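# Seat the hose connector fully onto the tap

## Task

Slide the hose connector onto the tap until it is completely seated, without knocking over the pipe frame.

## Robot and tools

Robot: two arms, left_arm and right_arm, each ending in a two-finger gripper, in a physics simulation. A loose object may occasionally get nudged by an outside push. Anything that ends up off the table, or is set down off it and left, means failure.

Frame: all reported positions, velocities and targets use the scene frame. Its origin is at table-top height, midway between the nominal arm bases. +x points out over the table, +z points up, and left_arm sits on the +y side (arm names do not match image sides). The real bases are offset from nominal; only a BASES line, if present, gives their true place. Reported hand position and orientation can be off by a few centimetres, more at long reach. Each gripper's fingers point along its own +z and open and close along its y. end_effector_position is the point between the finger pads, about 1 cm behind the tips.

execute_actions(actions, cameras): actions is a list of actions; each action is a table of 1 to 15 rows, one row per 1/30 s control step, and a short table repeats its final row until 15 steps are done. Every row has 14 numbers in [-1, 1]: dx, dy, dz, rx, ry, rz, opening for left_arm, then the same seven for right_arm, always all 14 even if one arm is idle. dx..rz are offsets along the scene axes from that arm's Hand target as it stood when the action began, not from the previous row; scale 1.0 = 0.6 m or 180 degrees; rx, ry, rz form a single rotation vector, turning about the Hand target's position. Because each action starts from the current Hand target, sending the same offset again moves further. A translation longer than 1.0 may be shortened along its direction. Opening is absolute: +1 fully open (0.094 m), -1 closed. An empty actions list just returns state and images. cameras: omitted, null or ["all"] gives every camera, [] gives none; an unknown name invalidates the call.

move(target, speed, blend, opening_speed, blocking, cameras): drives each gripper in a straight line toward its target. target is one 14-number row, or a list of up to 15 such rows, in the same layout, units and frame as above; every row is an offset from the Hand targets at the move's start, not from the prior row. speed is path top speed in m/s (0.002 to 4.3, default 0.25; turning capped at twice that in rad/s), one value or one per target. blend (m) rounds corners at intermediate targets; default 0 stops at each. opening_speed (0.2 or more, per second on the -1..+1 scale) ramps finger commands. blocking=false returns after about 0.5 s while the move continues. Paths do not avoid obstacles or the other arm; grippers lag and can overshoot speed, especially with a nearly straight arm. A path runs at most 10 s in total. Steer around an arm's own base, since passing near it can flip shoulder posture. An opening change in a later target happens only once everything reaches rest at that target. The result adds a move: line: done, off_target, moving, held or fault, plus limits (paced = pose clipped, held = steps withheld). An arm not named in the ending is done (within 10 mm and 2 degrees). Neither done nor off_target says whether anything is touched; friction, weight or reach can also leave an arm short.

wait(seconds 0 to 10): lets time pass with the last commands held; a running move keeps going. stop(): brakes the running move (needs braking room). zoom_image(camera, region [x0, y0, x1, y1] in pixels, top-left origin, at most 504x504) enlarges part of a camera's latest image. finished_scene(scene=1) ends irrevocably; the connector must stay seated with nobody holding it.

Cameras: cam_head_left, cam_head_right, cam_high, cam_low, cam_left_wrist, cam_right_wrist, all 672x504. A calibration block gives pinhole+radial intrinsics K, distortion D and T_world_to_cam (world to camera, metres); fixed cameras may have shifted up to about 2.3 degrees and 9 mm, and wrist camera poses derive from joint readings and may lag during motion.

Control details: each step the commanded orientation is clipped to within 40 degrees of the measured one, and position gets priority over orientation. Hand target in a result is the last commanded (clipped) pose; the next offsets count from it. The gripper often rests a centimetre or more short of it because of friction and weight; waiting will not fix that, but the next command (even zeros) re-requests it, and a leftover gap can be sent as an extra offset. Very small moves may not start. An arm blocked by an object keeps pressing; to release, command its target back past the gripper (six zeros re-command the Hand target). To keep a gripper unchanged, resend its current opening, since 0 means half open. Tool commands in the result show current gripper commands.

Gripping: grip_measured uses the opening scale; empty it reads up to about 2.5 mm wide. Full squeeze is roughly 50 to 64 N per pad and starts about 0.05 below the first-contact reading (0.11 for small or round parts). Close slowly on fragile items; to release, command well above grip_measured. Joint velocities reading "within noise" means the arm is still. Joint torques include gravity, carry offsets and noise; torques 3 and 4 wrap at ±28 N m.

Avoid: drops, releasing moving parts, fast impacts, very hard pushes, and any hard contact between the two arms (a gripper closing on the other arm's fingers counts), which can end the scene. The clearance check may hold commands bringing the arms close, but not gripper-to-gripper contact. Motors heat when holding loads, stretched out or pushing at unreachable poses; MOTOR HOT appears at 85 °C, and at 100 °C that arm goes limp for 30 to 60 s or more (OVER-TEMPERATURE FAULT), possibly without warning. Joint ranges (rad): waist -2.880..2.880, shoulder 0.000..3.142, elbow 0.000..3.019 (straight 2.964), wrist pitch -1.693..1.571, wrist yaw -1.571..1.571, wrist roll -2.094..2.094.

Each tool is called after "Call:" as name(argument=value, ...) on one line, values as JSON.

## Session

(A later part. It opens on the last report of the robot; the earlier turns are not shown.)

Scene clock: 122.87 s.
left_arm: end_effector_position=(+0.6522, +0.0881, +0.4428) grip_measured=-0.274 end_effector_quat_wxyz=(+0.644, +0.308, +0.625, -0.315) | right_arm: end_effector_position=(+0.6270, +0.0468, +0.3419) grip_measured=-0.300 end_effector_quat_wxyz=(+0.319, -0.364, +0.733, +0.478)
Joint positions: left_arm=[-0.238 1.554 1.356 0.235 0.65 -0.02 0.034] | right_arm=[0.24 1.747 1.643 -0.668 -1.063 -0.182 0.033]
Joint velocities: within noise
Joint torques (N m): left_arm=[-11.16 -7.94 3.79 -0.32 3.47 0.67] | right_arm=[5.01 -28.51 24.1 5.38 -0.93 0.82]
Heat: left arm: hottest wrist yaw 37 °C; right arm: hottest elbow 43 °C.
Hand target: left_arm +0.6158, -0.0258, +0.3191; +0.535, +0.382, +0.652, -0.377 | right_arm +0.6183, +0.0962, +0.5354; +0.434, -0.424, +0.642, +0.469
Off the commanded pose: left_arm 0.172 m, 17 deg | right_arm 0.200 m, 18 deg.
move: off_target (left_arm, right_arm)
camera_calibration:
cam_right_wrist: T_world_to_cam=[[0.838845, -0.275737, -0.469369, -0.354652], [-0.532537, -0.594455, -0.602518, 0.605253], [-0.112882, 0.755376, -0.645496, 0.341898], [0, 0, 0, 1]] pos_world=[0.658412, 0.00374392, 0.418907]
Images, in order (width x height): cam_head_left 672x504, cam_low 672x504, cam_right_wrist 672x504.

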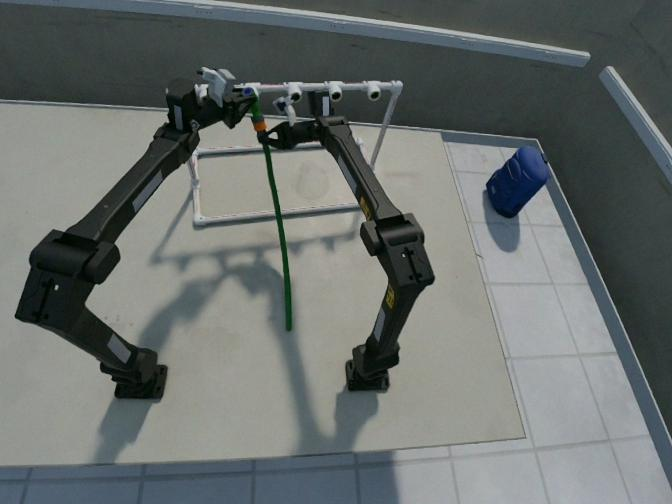

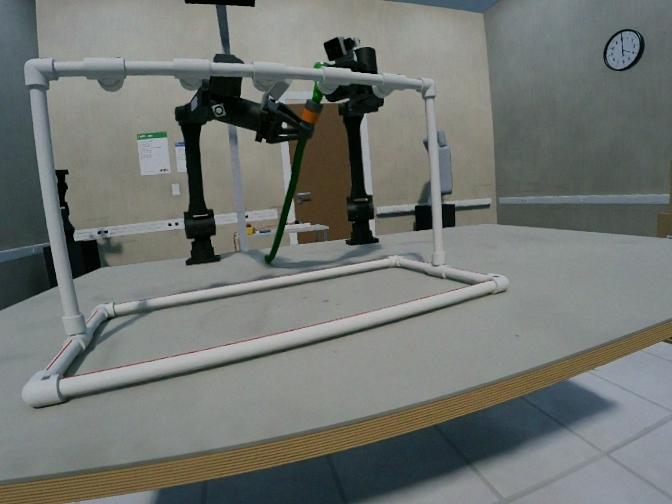

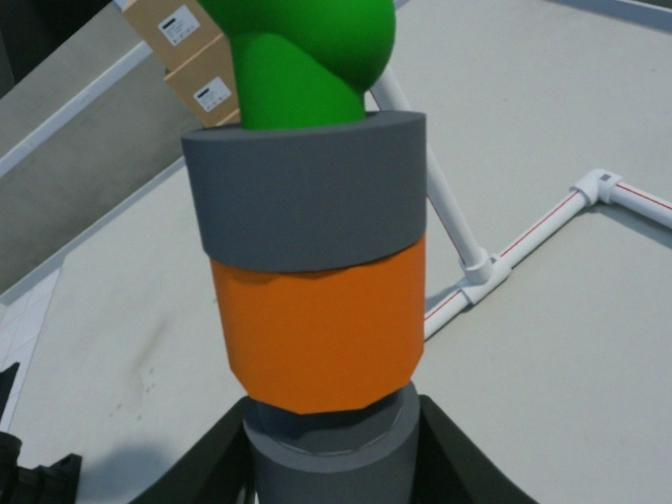

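Call:
move(target=[0.069,0.185,0.227,-0.0325,-0.0518,0.0715,-0.8, 0.0145,-0.082,-0.295,-0.038,0.0925,-0.0122,-0.8], speed=0.15)

Call:
zoom_image(camera="cam_head_left", region=[220, 90, 280, 150])

Scene clock: 124.63 s.
left_arm: end_effector_position=(+0.6472, +0.0910, +0.4509) grip_measured=-0.274 end_effector_quat_wxyz=(+0.645, +0.306, +0.625, -0.317) | right_arm: end_effector_position=(+0.6173, +0.0417, +0.3346) grip_measured=-0.300 end_effector_quat_wxyz=(+0.312, -0.364, +0.739, +0.474)
Joint positions: left_arm=[-0.235 1.536 1.355 0.222 0.654 -0.026 0.034] | right_arm=[0.237 1.727 1.609 -0.689 -1.056 -0.206 0.033]
Joint velocities: within noise
Joint torques (N m): left_arm=[0.91 -12.98 15.2 1.05 -0.16 0.09] | right_arm=[-0.44 -16.26 15.68 1.11 -0.69 0.28]
Heat: left arm: hottest wrist yaw 37 °C; right arm: hottest elbow 43 °C.
Hand target: left_arm +0.6571, +0.0851, +0.4553; +0.644, +0.308, +0.626, -0.315 | right_arm +0.6271, +0.0471, +0.3585; +0.319, -0.365, +0.732, +0.478
Off the commanded pose: left_arm 0.012 m, 0 deg | right_arm 0.026 m, 1 deg.
move: off_target (left_arm, right_arm)
camera_calibration:
cam_left_wrist: T_world_to_cam=[[-0.795897, -0.605222, 0.0159251, 0.560847], [-0.254846, 0.311043, -0.91559, 0.58743], [0.549182, -0.732774, -0.401797, -0.0162133], [0, 0, 0, 1]] pos_world=[0.604985, 0.14484, 0.522399]
cam_right_wrist: T_world_to_cam=[[0.833835, -0.283104, -0.473889, -0.346477], [-0.538799, -0.604114, -0.587148, 0.591802], [-0.120059, 0.744915, -0.656267, 0.348377], [0, 0, 0, 1]] pos_world=[0.649593, -0.0000847065, 0.411913]

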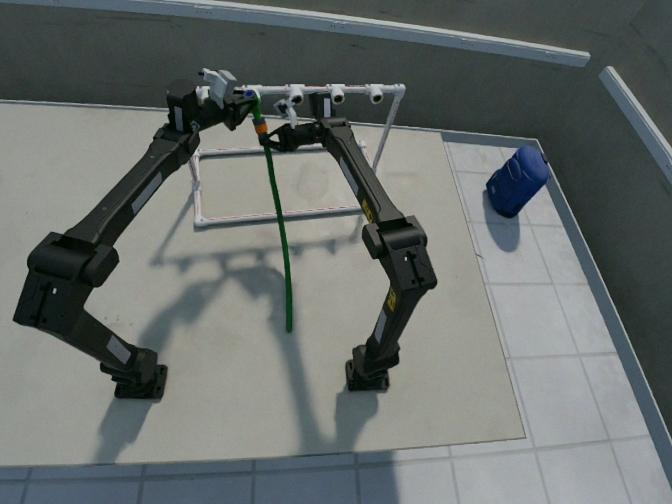

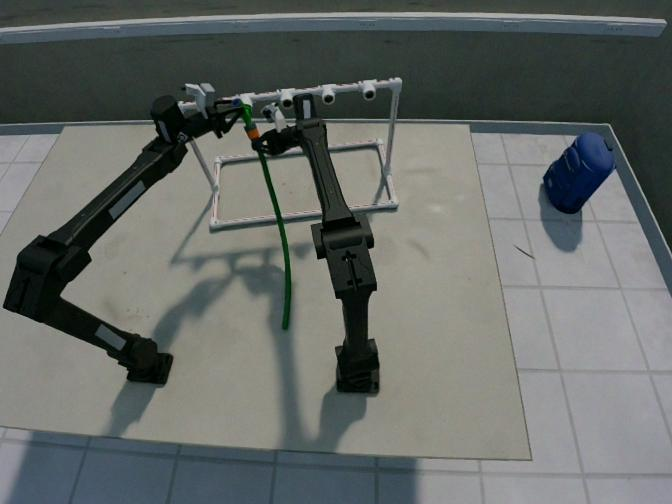

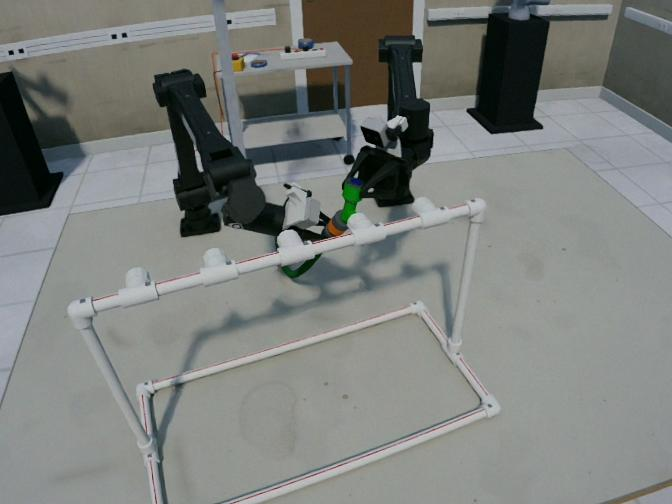

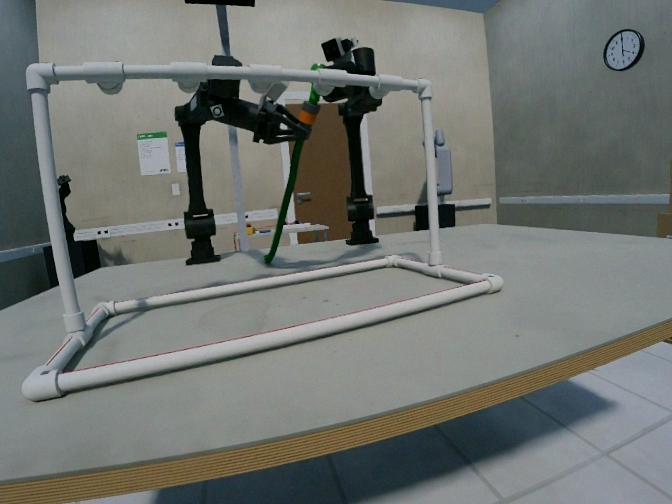

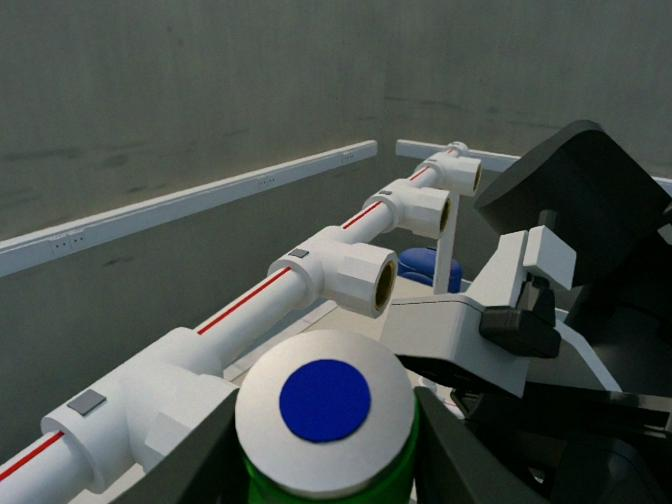

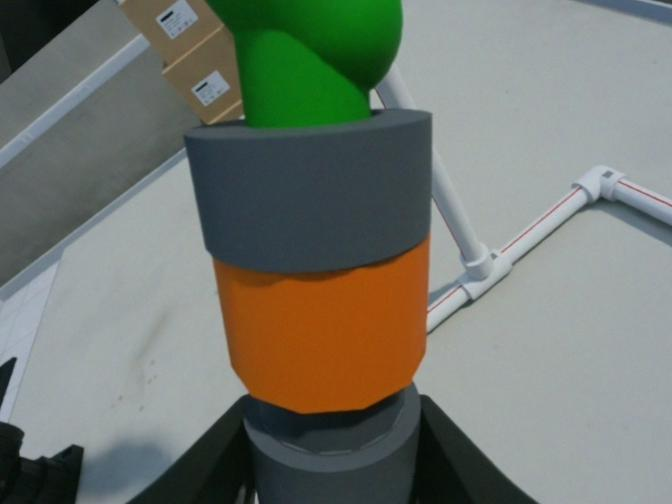

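Scaled by 8.400 from the camera's 672x504 image, which has a finer 960x720 frame.

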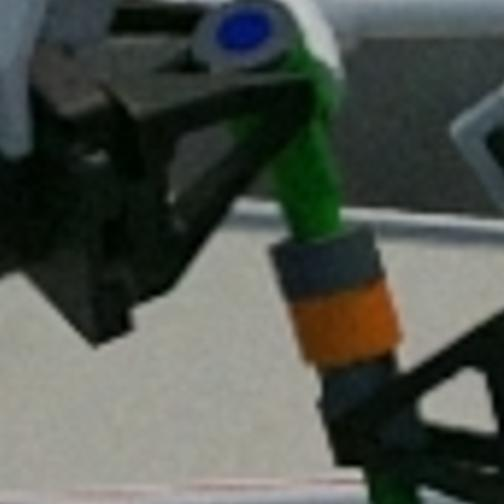

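Call:
move(target=[[0,0,0,0,0,0,-0.8, -0.001,0,-0.002,0,0,0,0.25]], speed=0.05, opening_speed=0.8, cameras=["cam_head_left","cam_low","cam_right_wrist"])

Scene clock: 126.53 s.
left_arm: end_effector_position=(+0.6473, +0.0911, +0.4511) grip_measured=-0.274 end_effector_quat_wxyz=(+0.645, +0.306, +0.625, -0.317) | right_arm: end_effector_position=(+0.6181, +0.0423, +0.3387) grip_measured=+0.248 end_effector_quat_wxyz=(+0.312, -0.362, +0.738, +0.477)
Joint positions: left_arm=[-0.235 1.536 1.356 0.222 0.653 -0.027 0.034] | right_arm=[0.237 1.727 1.617 -0.689 -1.061 -0.195 0.059]
Joint velocities: within noise
Joint torques (N m): left_arm=[0.62 -12.98 15.23 1.01 -0.15 0.09] | right_arm=[-0.5 -16.38 14.78 1.21 -0.5 0.15]
Heat: left arm: hottest elbow 36 °C; right arm: hottest elbow 43 °C.
Hand target: left_arm +0.6571, +0.0851, +0.4554; +0.644, +0.308, +0.625, -0.315 | right_arm +0.6264, +0.0471, +0.3572; +0.319, -0.365, +0.732, +0.478
Off the commanded pose: left_arm 0.012 m, 0 deg | right_arm 0.021 m, 1 deg.
move: off_target (left_arm, right_arm)
camera_calibration:
cam_right_wrist: T_world_to_cam=[[0.831994, -0.280991, -0.478362, -0.342446], [-0.541298, -0.600115, -0.588948, 0.596947], [-0.121583, 0.748937, -0.651391, 0.349945], [0, 0, 0, 1]] pos_world=[0.650587, -0.0000742475, 0.415708]
Images, in order (width x height): cam_head_left 672x504, cam_low 672x504, cam_right_wrist 672x504.

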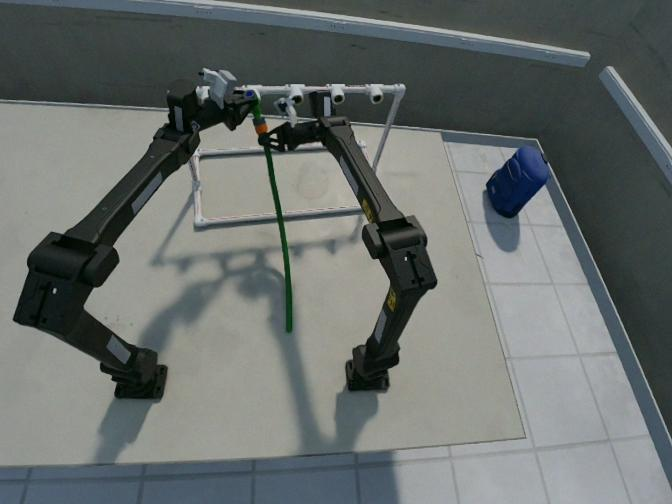

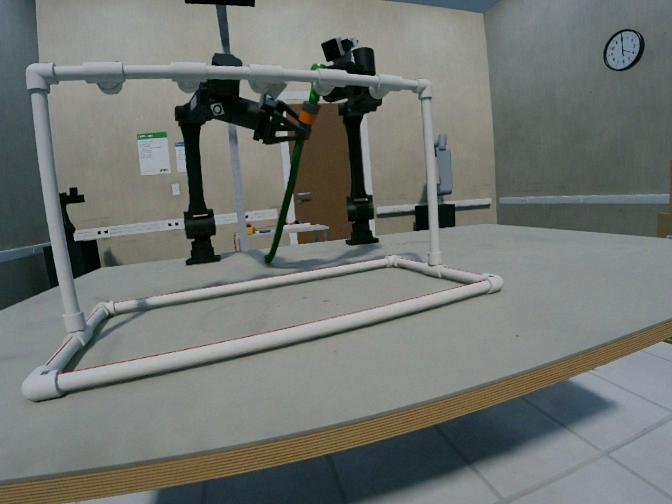

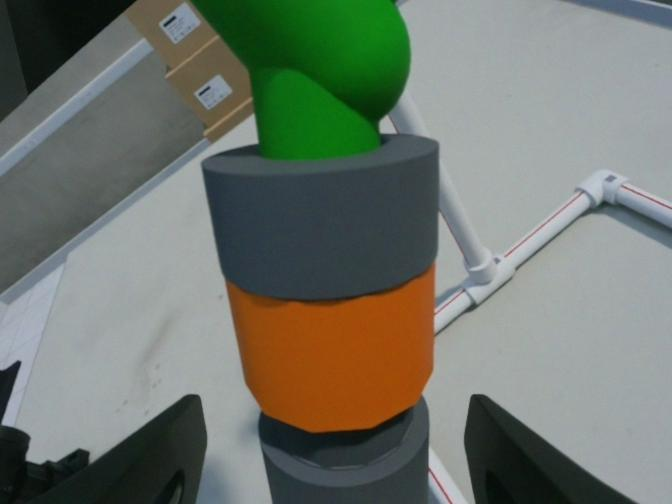

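Call:
move(target=[[0,0,0,0,0,0,-0.8, -0.01,-0.083,0.02,0,0,0,0.25],[0,0,0,0,0,0,-0.8, -0.133,-0.25,-0.033,0,0,0,0.25],[0,0,0,0,0,0,-0.8, -0.3,-0.35,-0.05,0,0,0,0.25]], speed=0.15)

Call:
zoom_image(camera="cam_head_left", region=[220, 90, 280, 150])

Scene clock: 130.07 s.
left_arm: end_effector_position=(+0.6473, +0.0911, +0.4511) grip_measured=-0.274 end_effector_quat_wxyz=(+0.645, +0.306, +0.625, -0.317) | right_arm: end_effector_position=(+0.4418, -0.1597, +0.3266) grip_measured=+0.248 end_effector_quat_wxyz=(+0.318, -0.364, +0.732, +0.479)
Joint positions: left_arm=[-0.235 1.536 1.356 0.222 0.653 -0.027 0.034] | right_arm=[-0.167 1.385 1.235 -1.507 -1.225 -1.139 0.059]
Joint velocities: within noise
Joint torques (N m): left_arm=[0.91 -12.98 15.24 0.99 -0.15 0.1] | right_arm=[-1.38 -9.23 10.3 0.14 -0.55 -0.05]
Heat: left arm: hottest elbow 36 °C; right arm: hottest elbow 43 °C.
Hand target: left_arm +0.6571, +0.0851, +0.4554; +0.644, +0.308, +0.625, -0.315 | right_arm +0.4464, -0.1629, +0.3273; +0.319, -0.365, +0.732, +0.478
Off the commanded pose: left_arm 0.012 m, 0 deg | right_arm 0.006 m, 0 deg.
move: off_target (left_arm)
camera_calibration:
cam_left_wrist: T_world_to_cam=[[-0.795673, -0.605514, 0.0160284, 0.560836], [-0.254911, 0.310726, -0.91568, 0.587739], [0.549476, -0.732668, -0.401588, -0.0164168], [0, 0, 0, 1]] pos_world=[0.605084, 0.14494, 0.522598]
cam_right_wrist: T_world_to_cam=[[0.839504, -0.272488, -0.470089, -0.262996], [-0.530899, -0.595533, -0.602898, 0.373861], [-0.115671, 0.755705, -0.644616, 0.468088], [0, 0, 0, 1]] pos_world=[0.473413, -0.202753, 0.403506]

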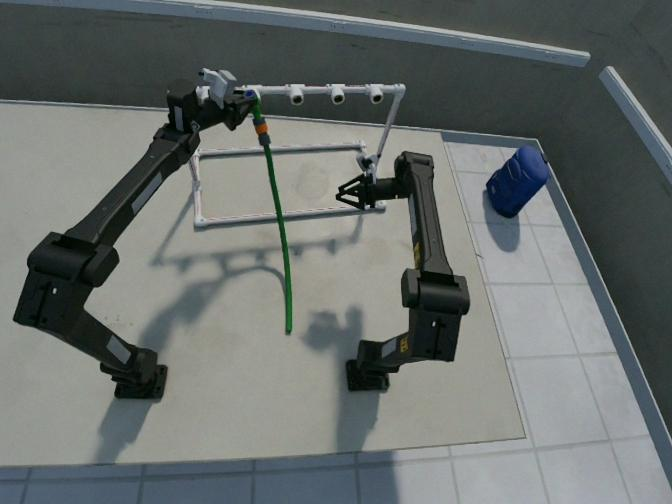

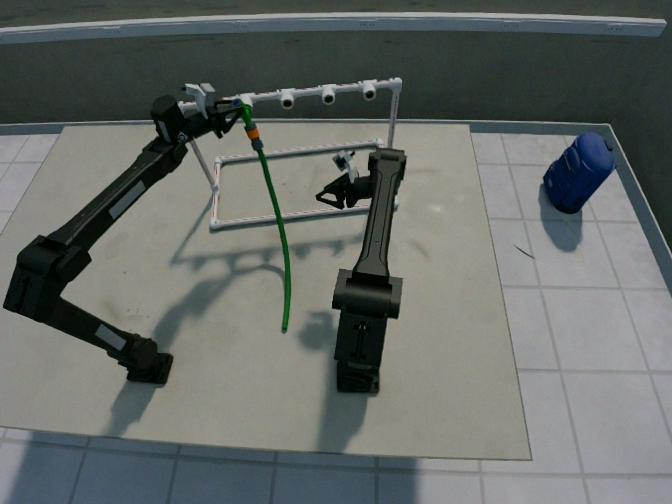

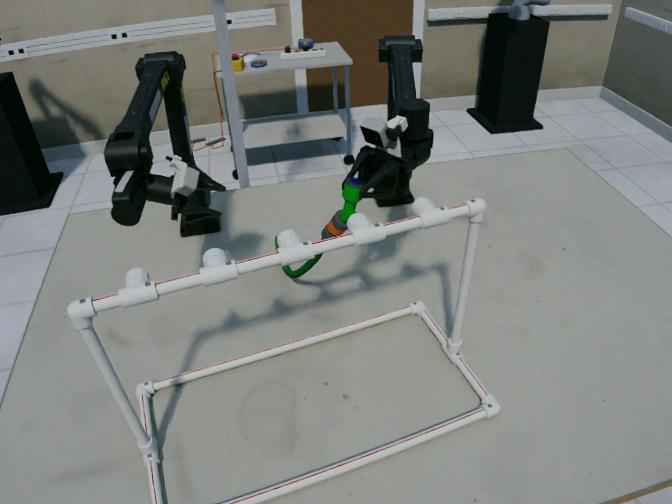

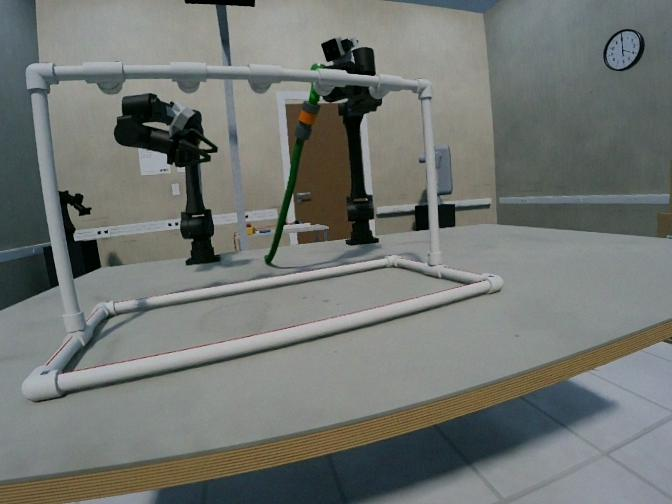

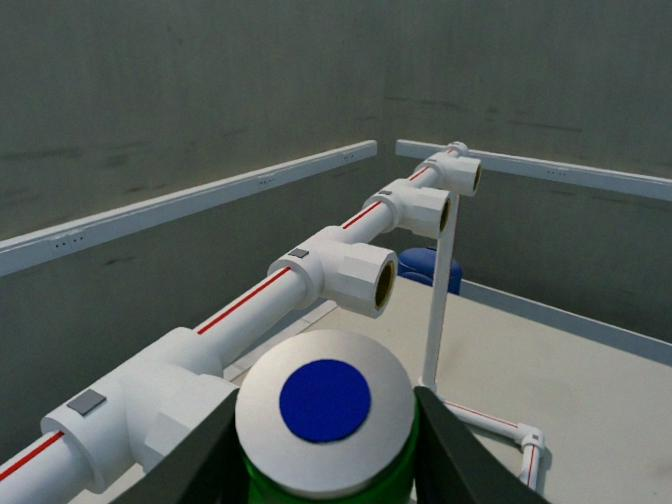

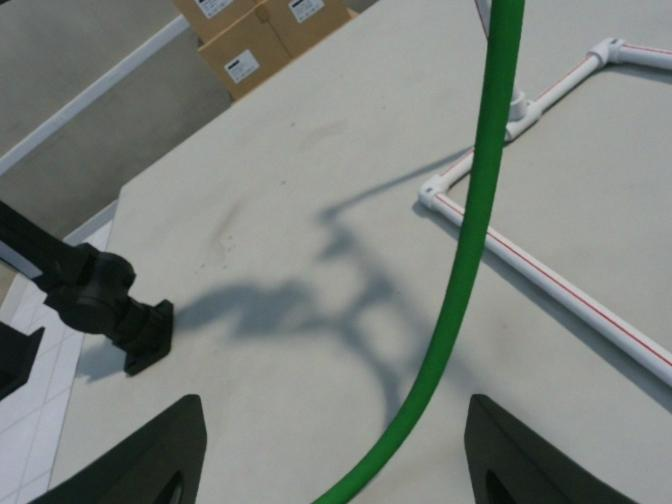

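Scaled by 8.400 from the camera's 672x504 image, which has a finer 960x720 frame.

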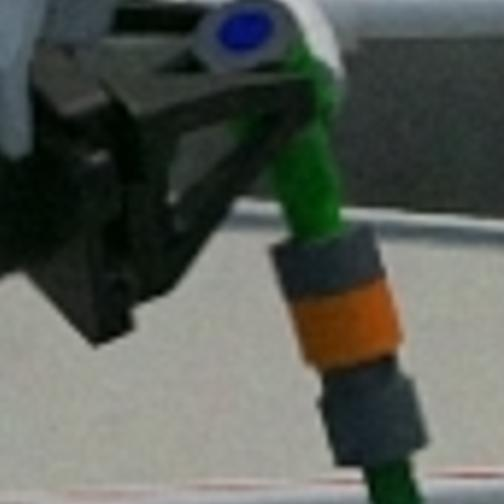

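Call:
move(target=[0,0,0,0,0,0,0.3, 0,0,0,0,0,0,0.25], opening_speed=0.8, cameras=["cam_head_left","cam_low","cam_left_wrist"])

Scene clock: 131.93 s.
left_arm: end_effector_position=(+0.6502, +0.0909, +0.4441) grip_measured=+0.297 end_effector_quat_wxyz=(+0.639, +0.303, +0.632, -0.317) | right_arm: end_effector_position=(+0.4418, -0.1597, +0.3266) grip_measured=+0.248 end_effector_quat_wxyz=(+0.318, -0.365, +0.732, +0.479)
Joint positions: left_arm=[-0.235 1.544 1.356 0.211 0.649 -0.027 0.061] | right_arm=[-0.167 1.385 1.235 -1.507 -1.225 -1.14 0.059]
Joint velocities: within noise
Joint torques (N m): left_arm=[0.79 -13.8 15.21 1.48 0.04 0.1] | right_arm=[-1.32 -9.23 10.32 0.08 -0.56 -0.07]
Heat: left arm: hottest elbow 36 °C; right arm: hottest elbow 42 °C.
Hand target: left_arm +0.6571, +0.0851, +0.4555; +0.644, +0.308, +0.625, -0.315 | right_arm +0.4464, -0.1629, +0.3273; +0.319, -0.365, +0.732, +0.478
Off the commanded pose: left_arm 0.014 m, 1 deg | right_arm 0.006 m, 0 deg.
move: off_target (left_arm)
camera_calibration:
cam_left_wrist: T_world_to_cam=[[-0.792506, -0.609249, 0.0273806, 0.556354], [-0.272512, 0.313601, -0.909611, 0.590651], [0.545593, -0.728333, -0.414558, -0.0130388], [0, 0, 0, 1]] pos_world=[0.608987, 0.144233, 0.516624]
Images, in order (width x height): cam_head_left 672x504, cam_low 672x504, cam_left_wrist 672x504.

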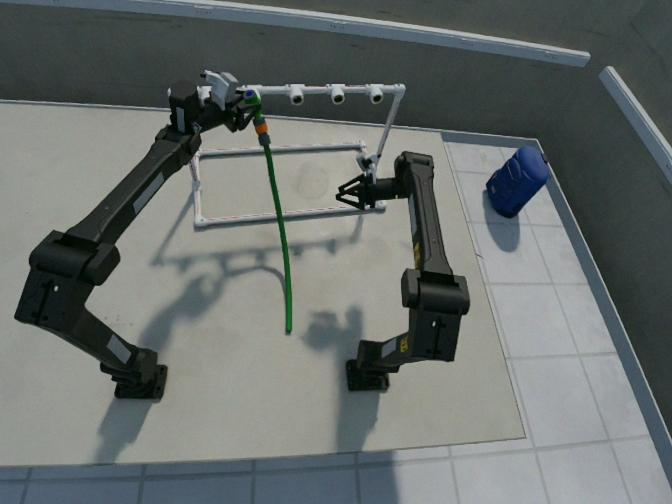

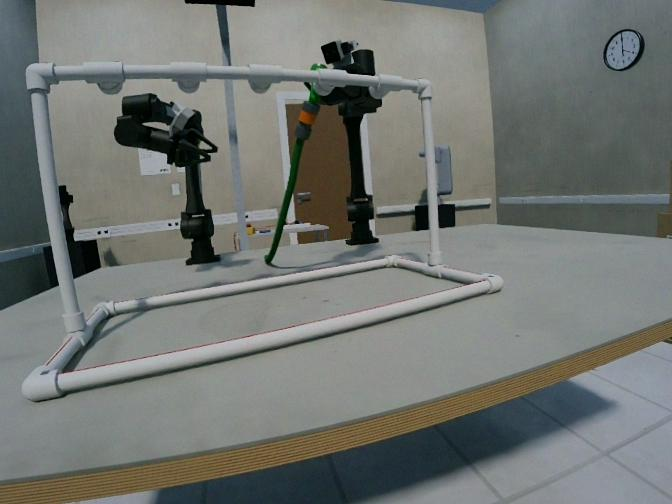

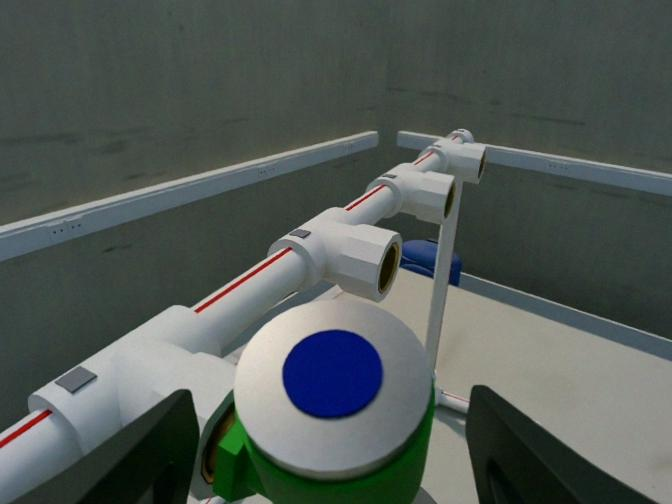

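Call:
move(target=[[-0.06,0.07,0,0,0,0,0.3,0,0,0,0,0,0,0.25],[-0.15,0.18,0.03,0,0,0,0.3,0,0,0,0,0,0,0.25]], speed=[0.06,0.15])

Scene clock: 134.47 s.
left_arm: end_effector_position=(+0.5674, +0.1863, +0.4810) grip_measured=+0.298 end_effector_quat_wxyz=(+0.649, +0.314, +0.616, -0.315) | right_arm: end_effector_position=(+0.4418, -0.1597, +0.3266) grip_measured=+0.248 end_effector_quat_wxyz=(+0.318, -0.365, +0.732, +0.479)
Joint positions: left_arm=[-0.065 1.281 1.167 0.177 0.833 -0.027 0.061] | right_arm=[-0.167 1.385 1.235 -1.507 -1.225 -1.14 0.059]
Joint velocities: within noise
Joint torques (N m): left_arm=[2.43 -11.4 10.22 1.37 0.19 -0.01] | right_arm=[-1.2 -9.35 10.29 0.03 -0.55 -0.07]
Heat: left arm: hottest elbow 36 °C; right arm: hottest elbow 42 °C.
Hand target: left_arm +0.5672, +0.1933, +0.4735; +0.644, +0.308, +0.625, -0.315 | right_arm +0.4464, -0.1629, +0.3273; +0.319, -0.365, +0.732, +0.478
Off the commanded pose: left_arm 0.010 m, 1 deg | right_arm 0.006 m, 0 deg.
move: done
camera_calibration:
cam_left_wrist: T_world_to_cam=[[-0.801805, -0.59756, -0.00552221, 0.566825], [-0.230733, 0.318095, -0.919553, 0.551825], [0.551245, -0.736028, -0.392927, 0.104699], [0, 0, 0, 1]] pos_world=[0.524093, 0.240241, 0.551702]
cam_right_wrist: T_world_to_cam=[[0.840301, -0.272145, -0.468862, -0.26369], [-0.529747, -0.595926, -0.603523, 0.373497], [-0.115161, 0.755519, -0.644925, 0.467847], [0, 0, 0, 1]] pos_world=[0.473316, -0.202653, 0.403506]

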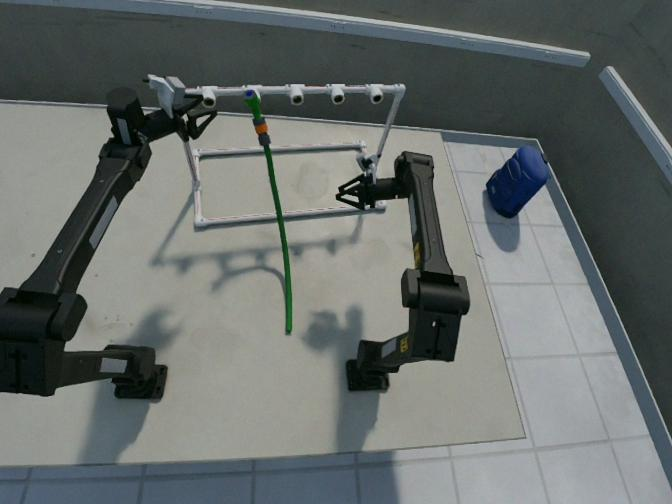

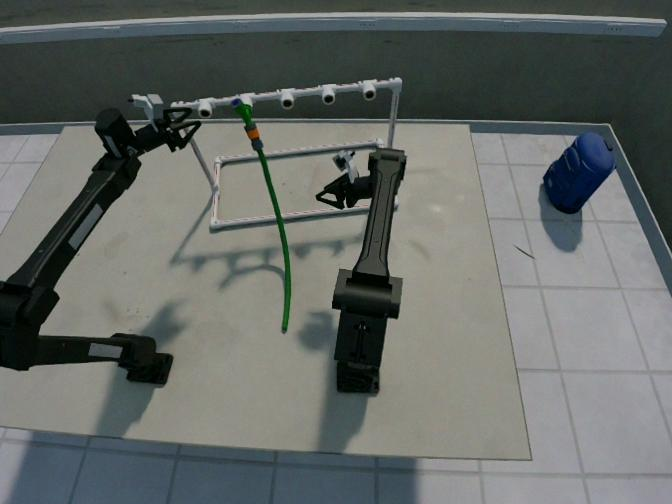

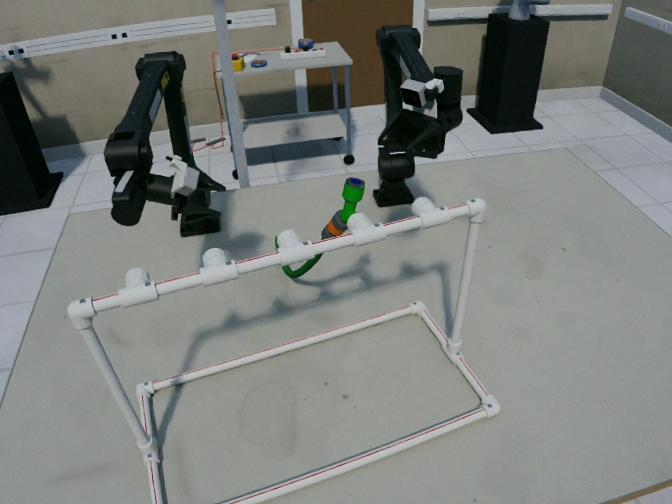

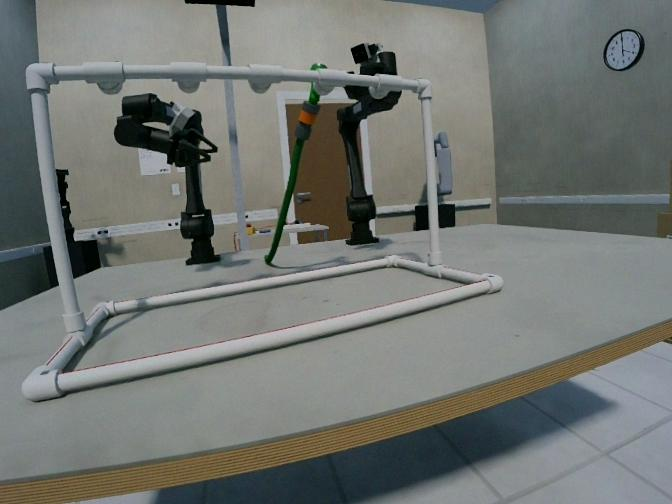

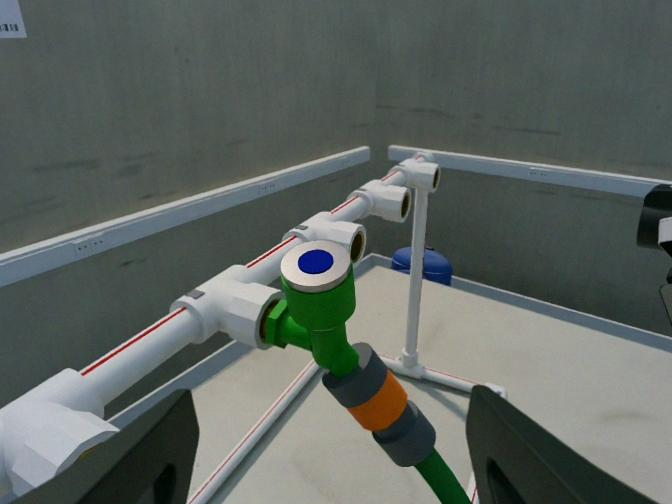

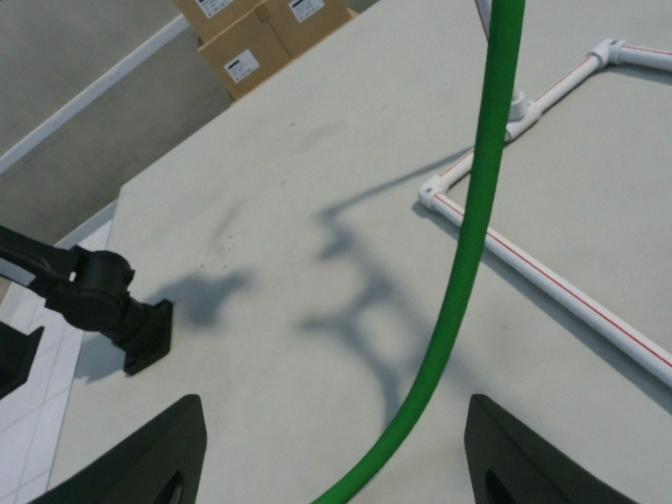

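Call:
zoom_image(camera="cam_left_wrist", region=[250, 230, 460, 480])

Call:
zoom_image(camera="cam_head_left", region=[220, 80, 300, 160])

Scaled by 2.016 from the camera's 672x504 image, which has a finer 960x720 frame.

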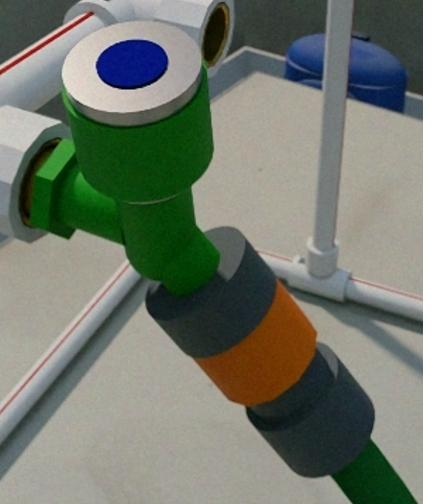

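Scaled by 6.300 from the camera's 672x504 image, which has a finer 960x720 frame.

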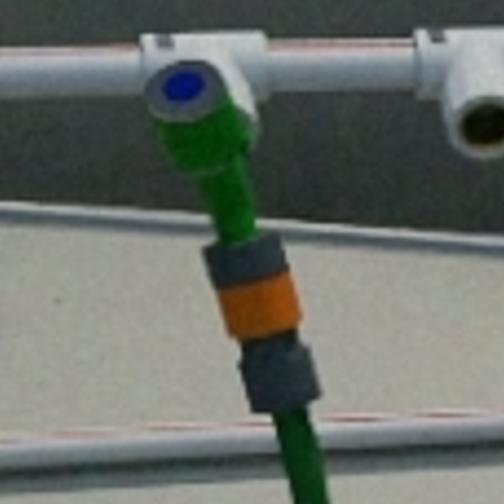

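Call:
finished_scene()

The scene is finished: the task was done.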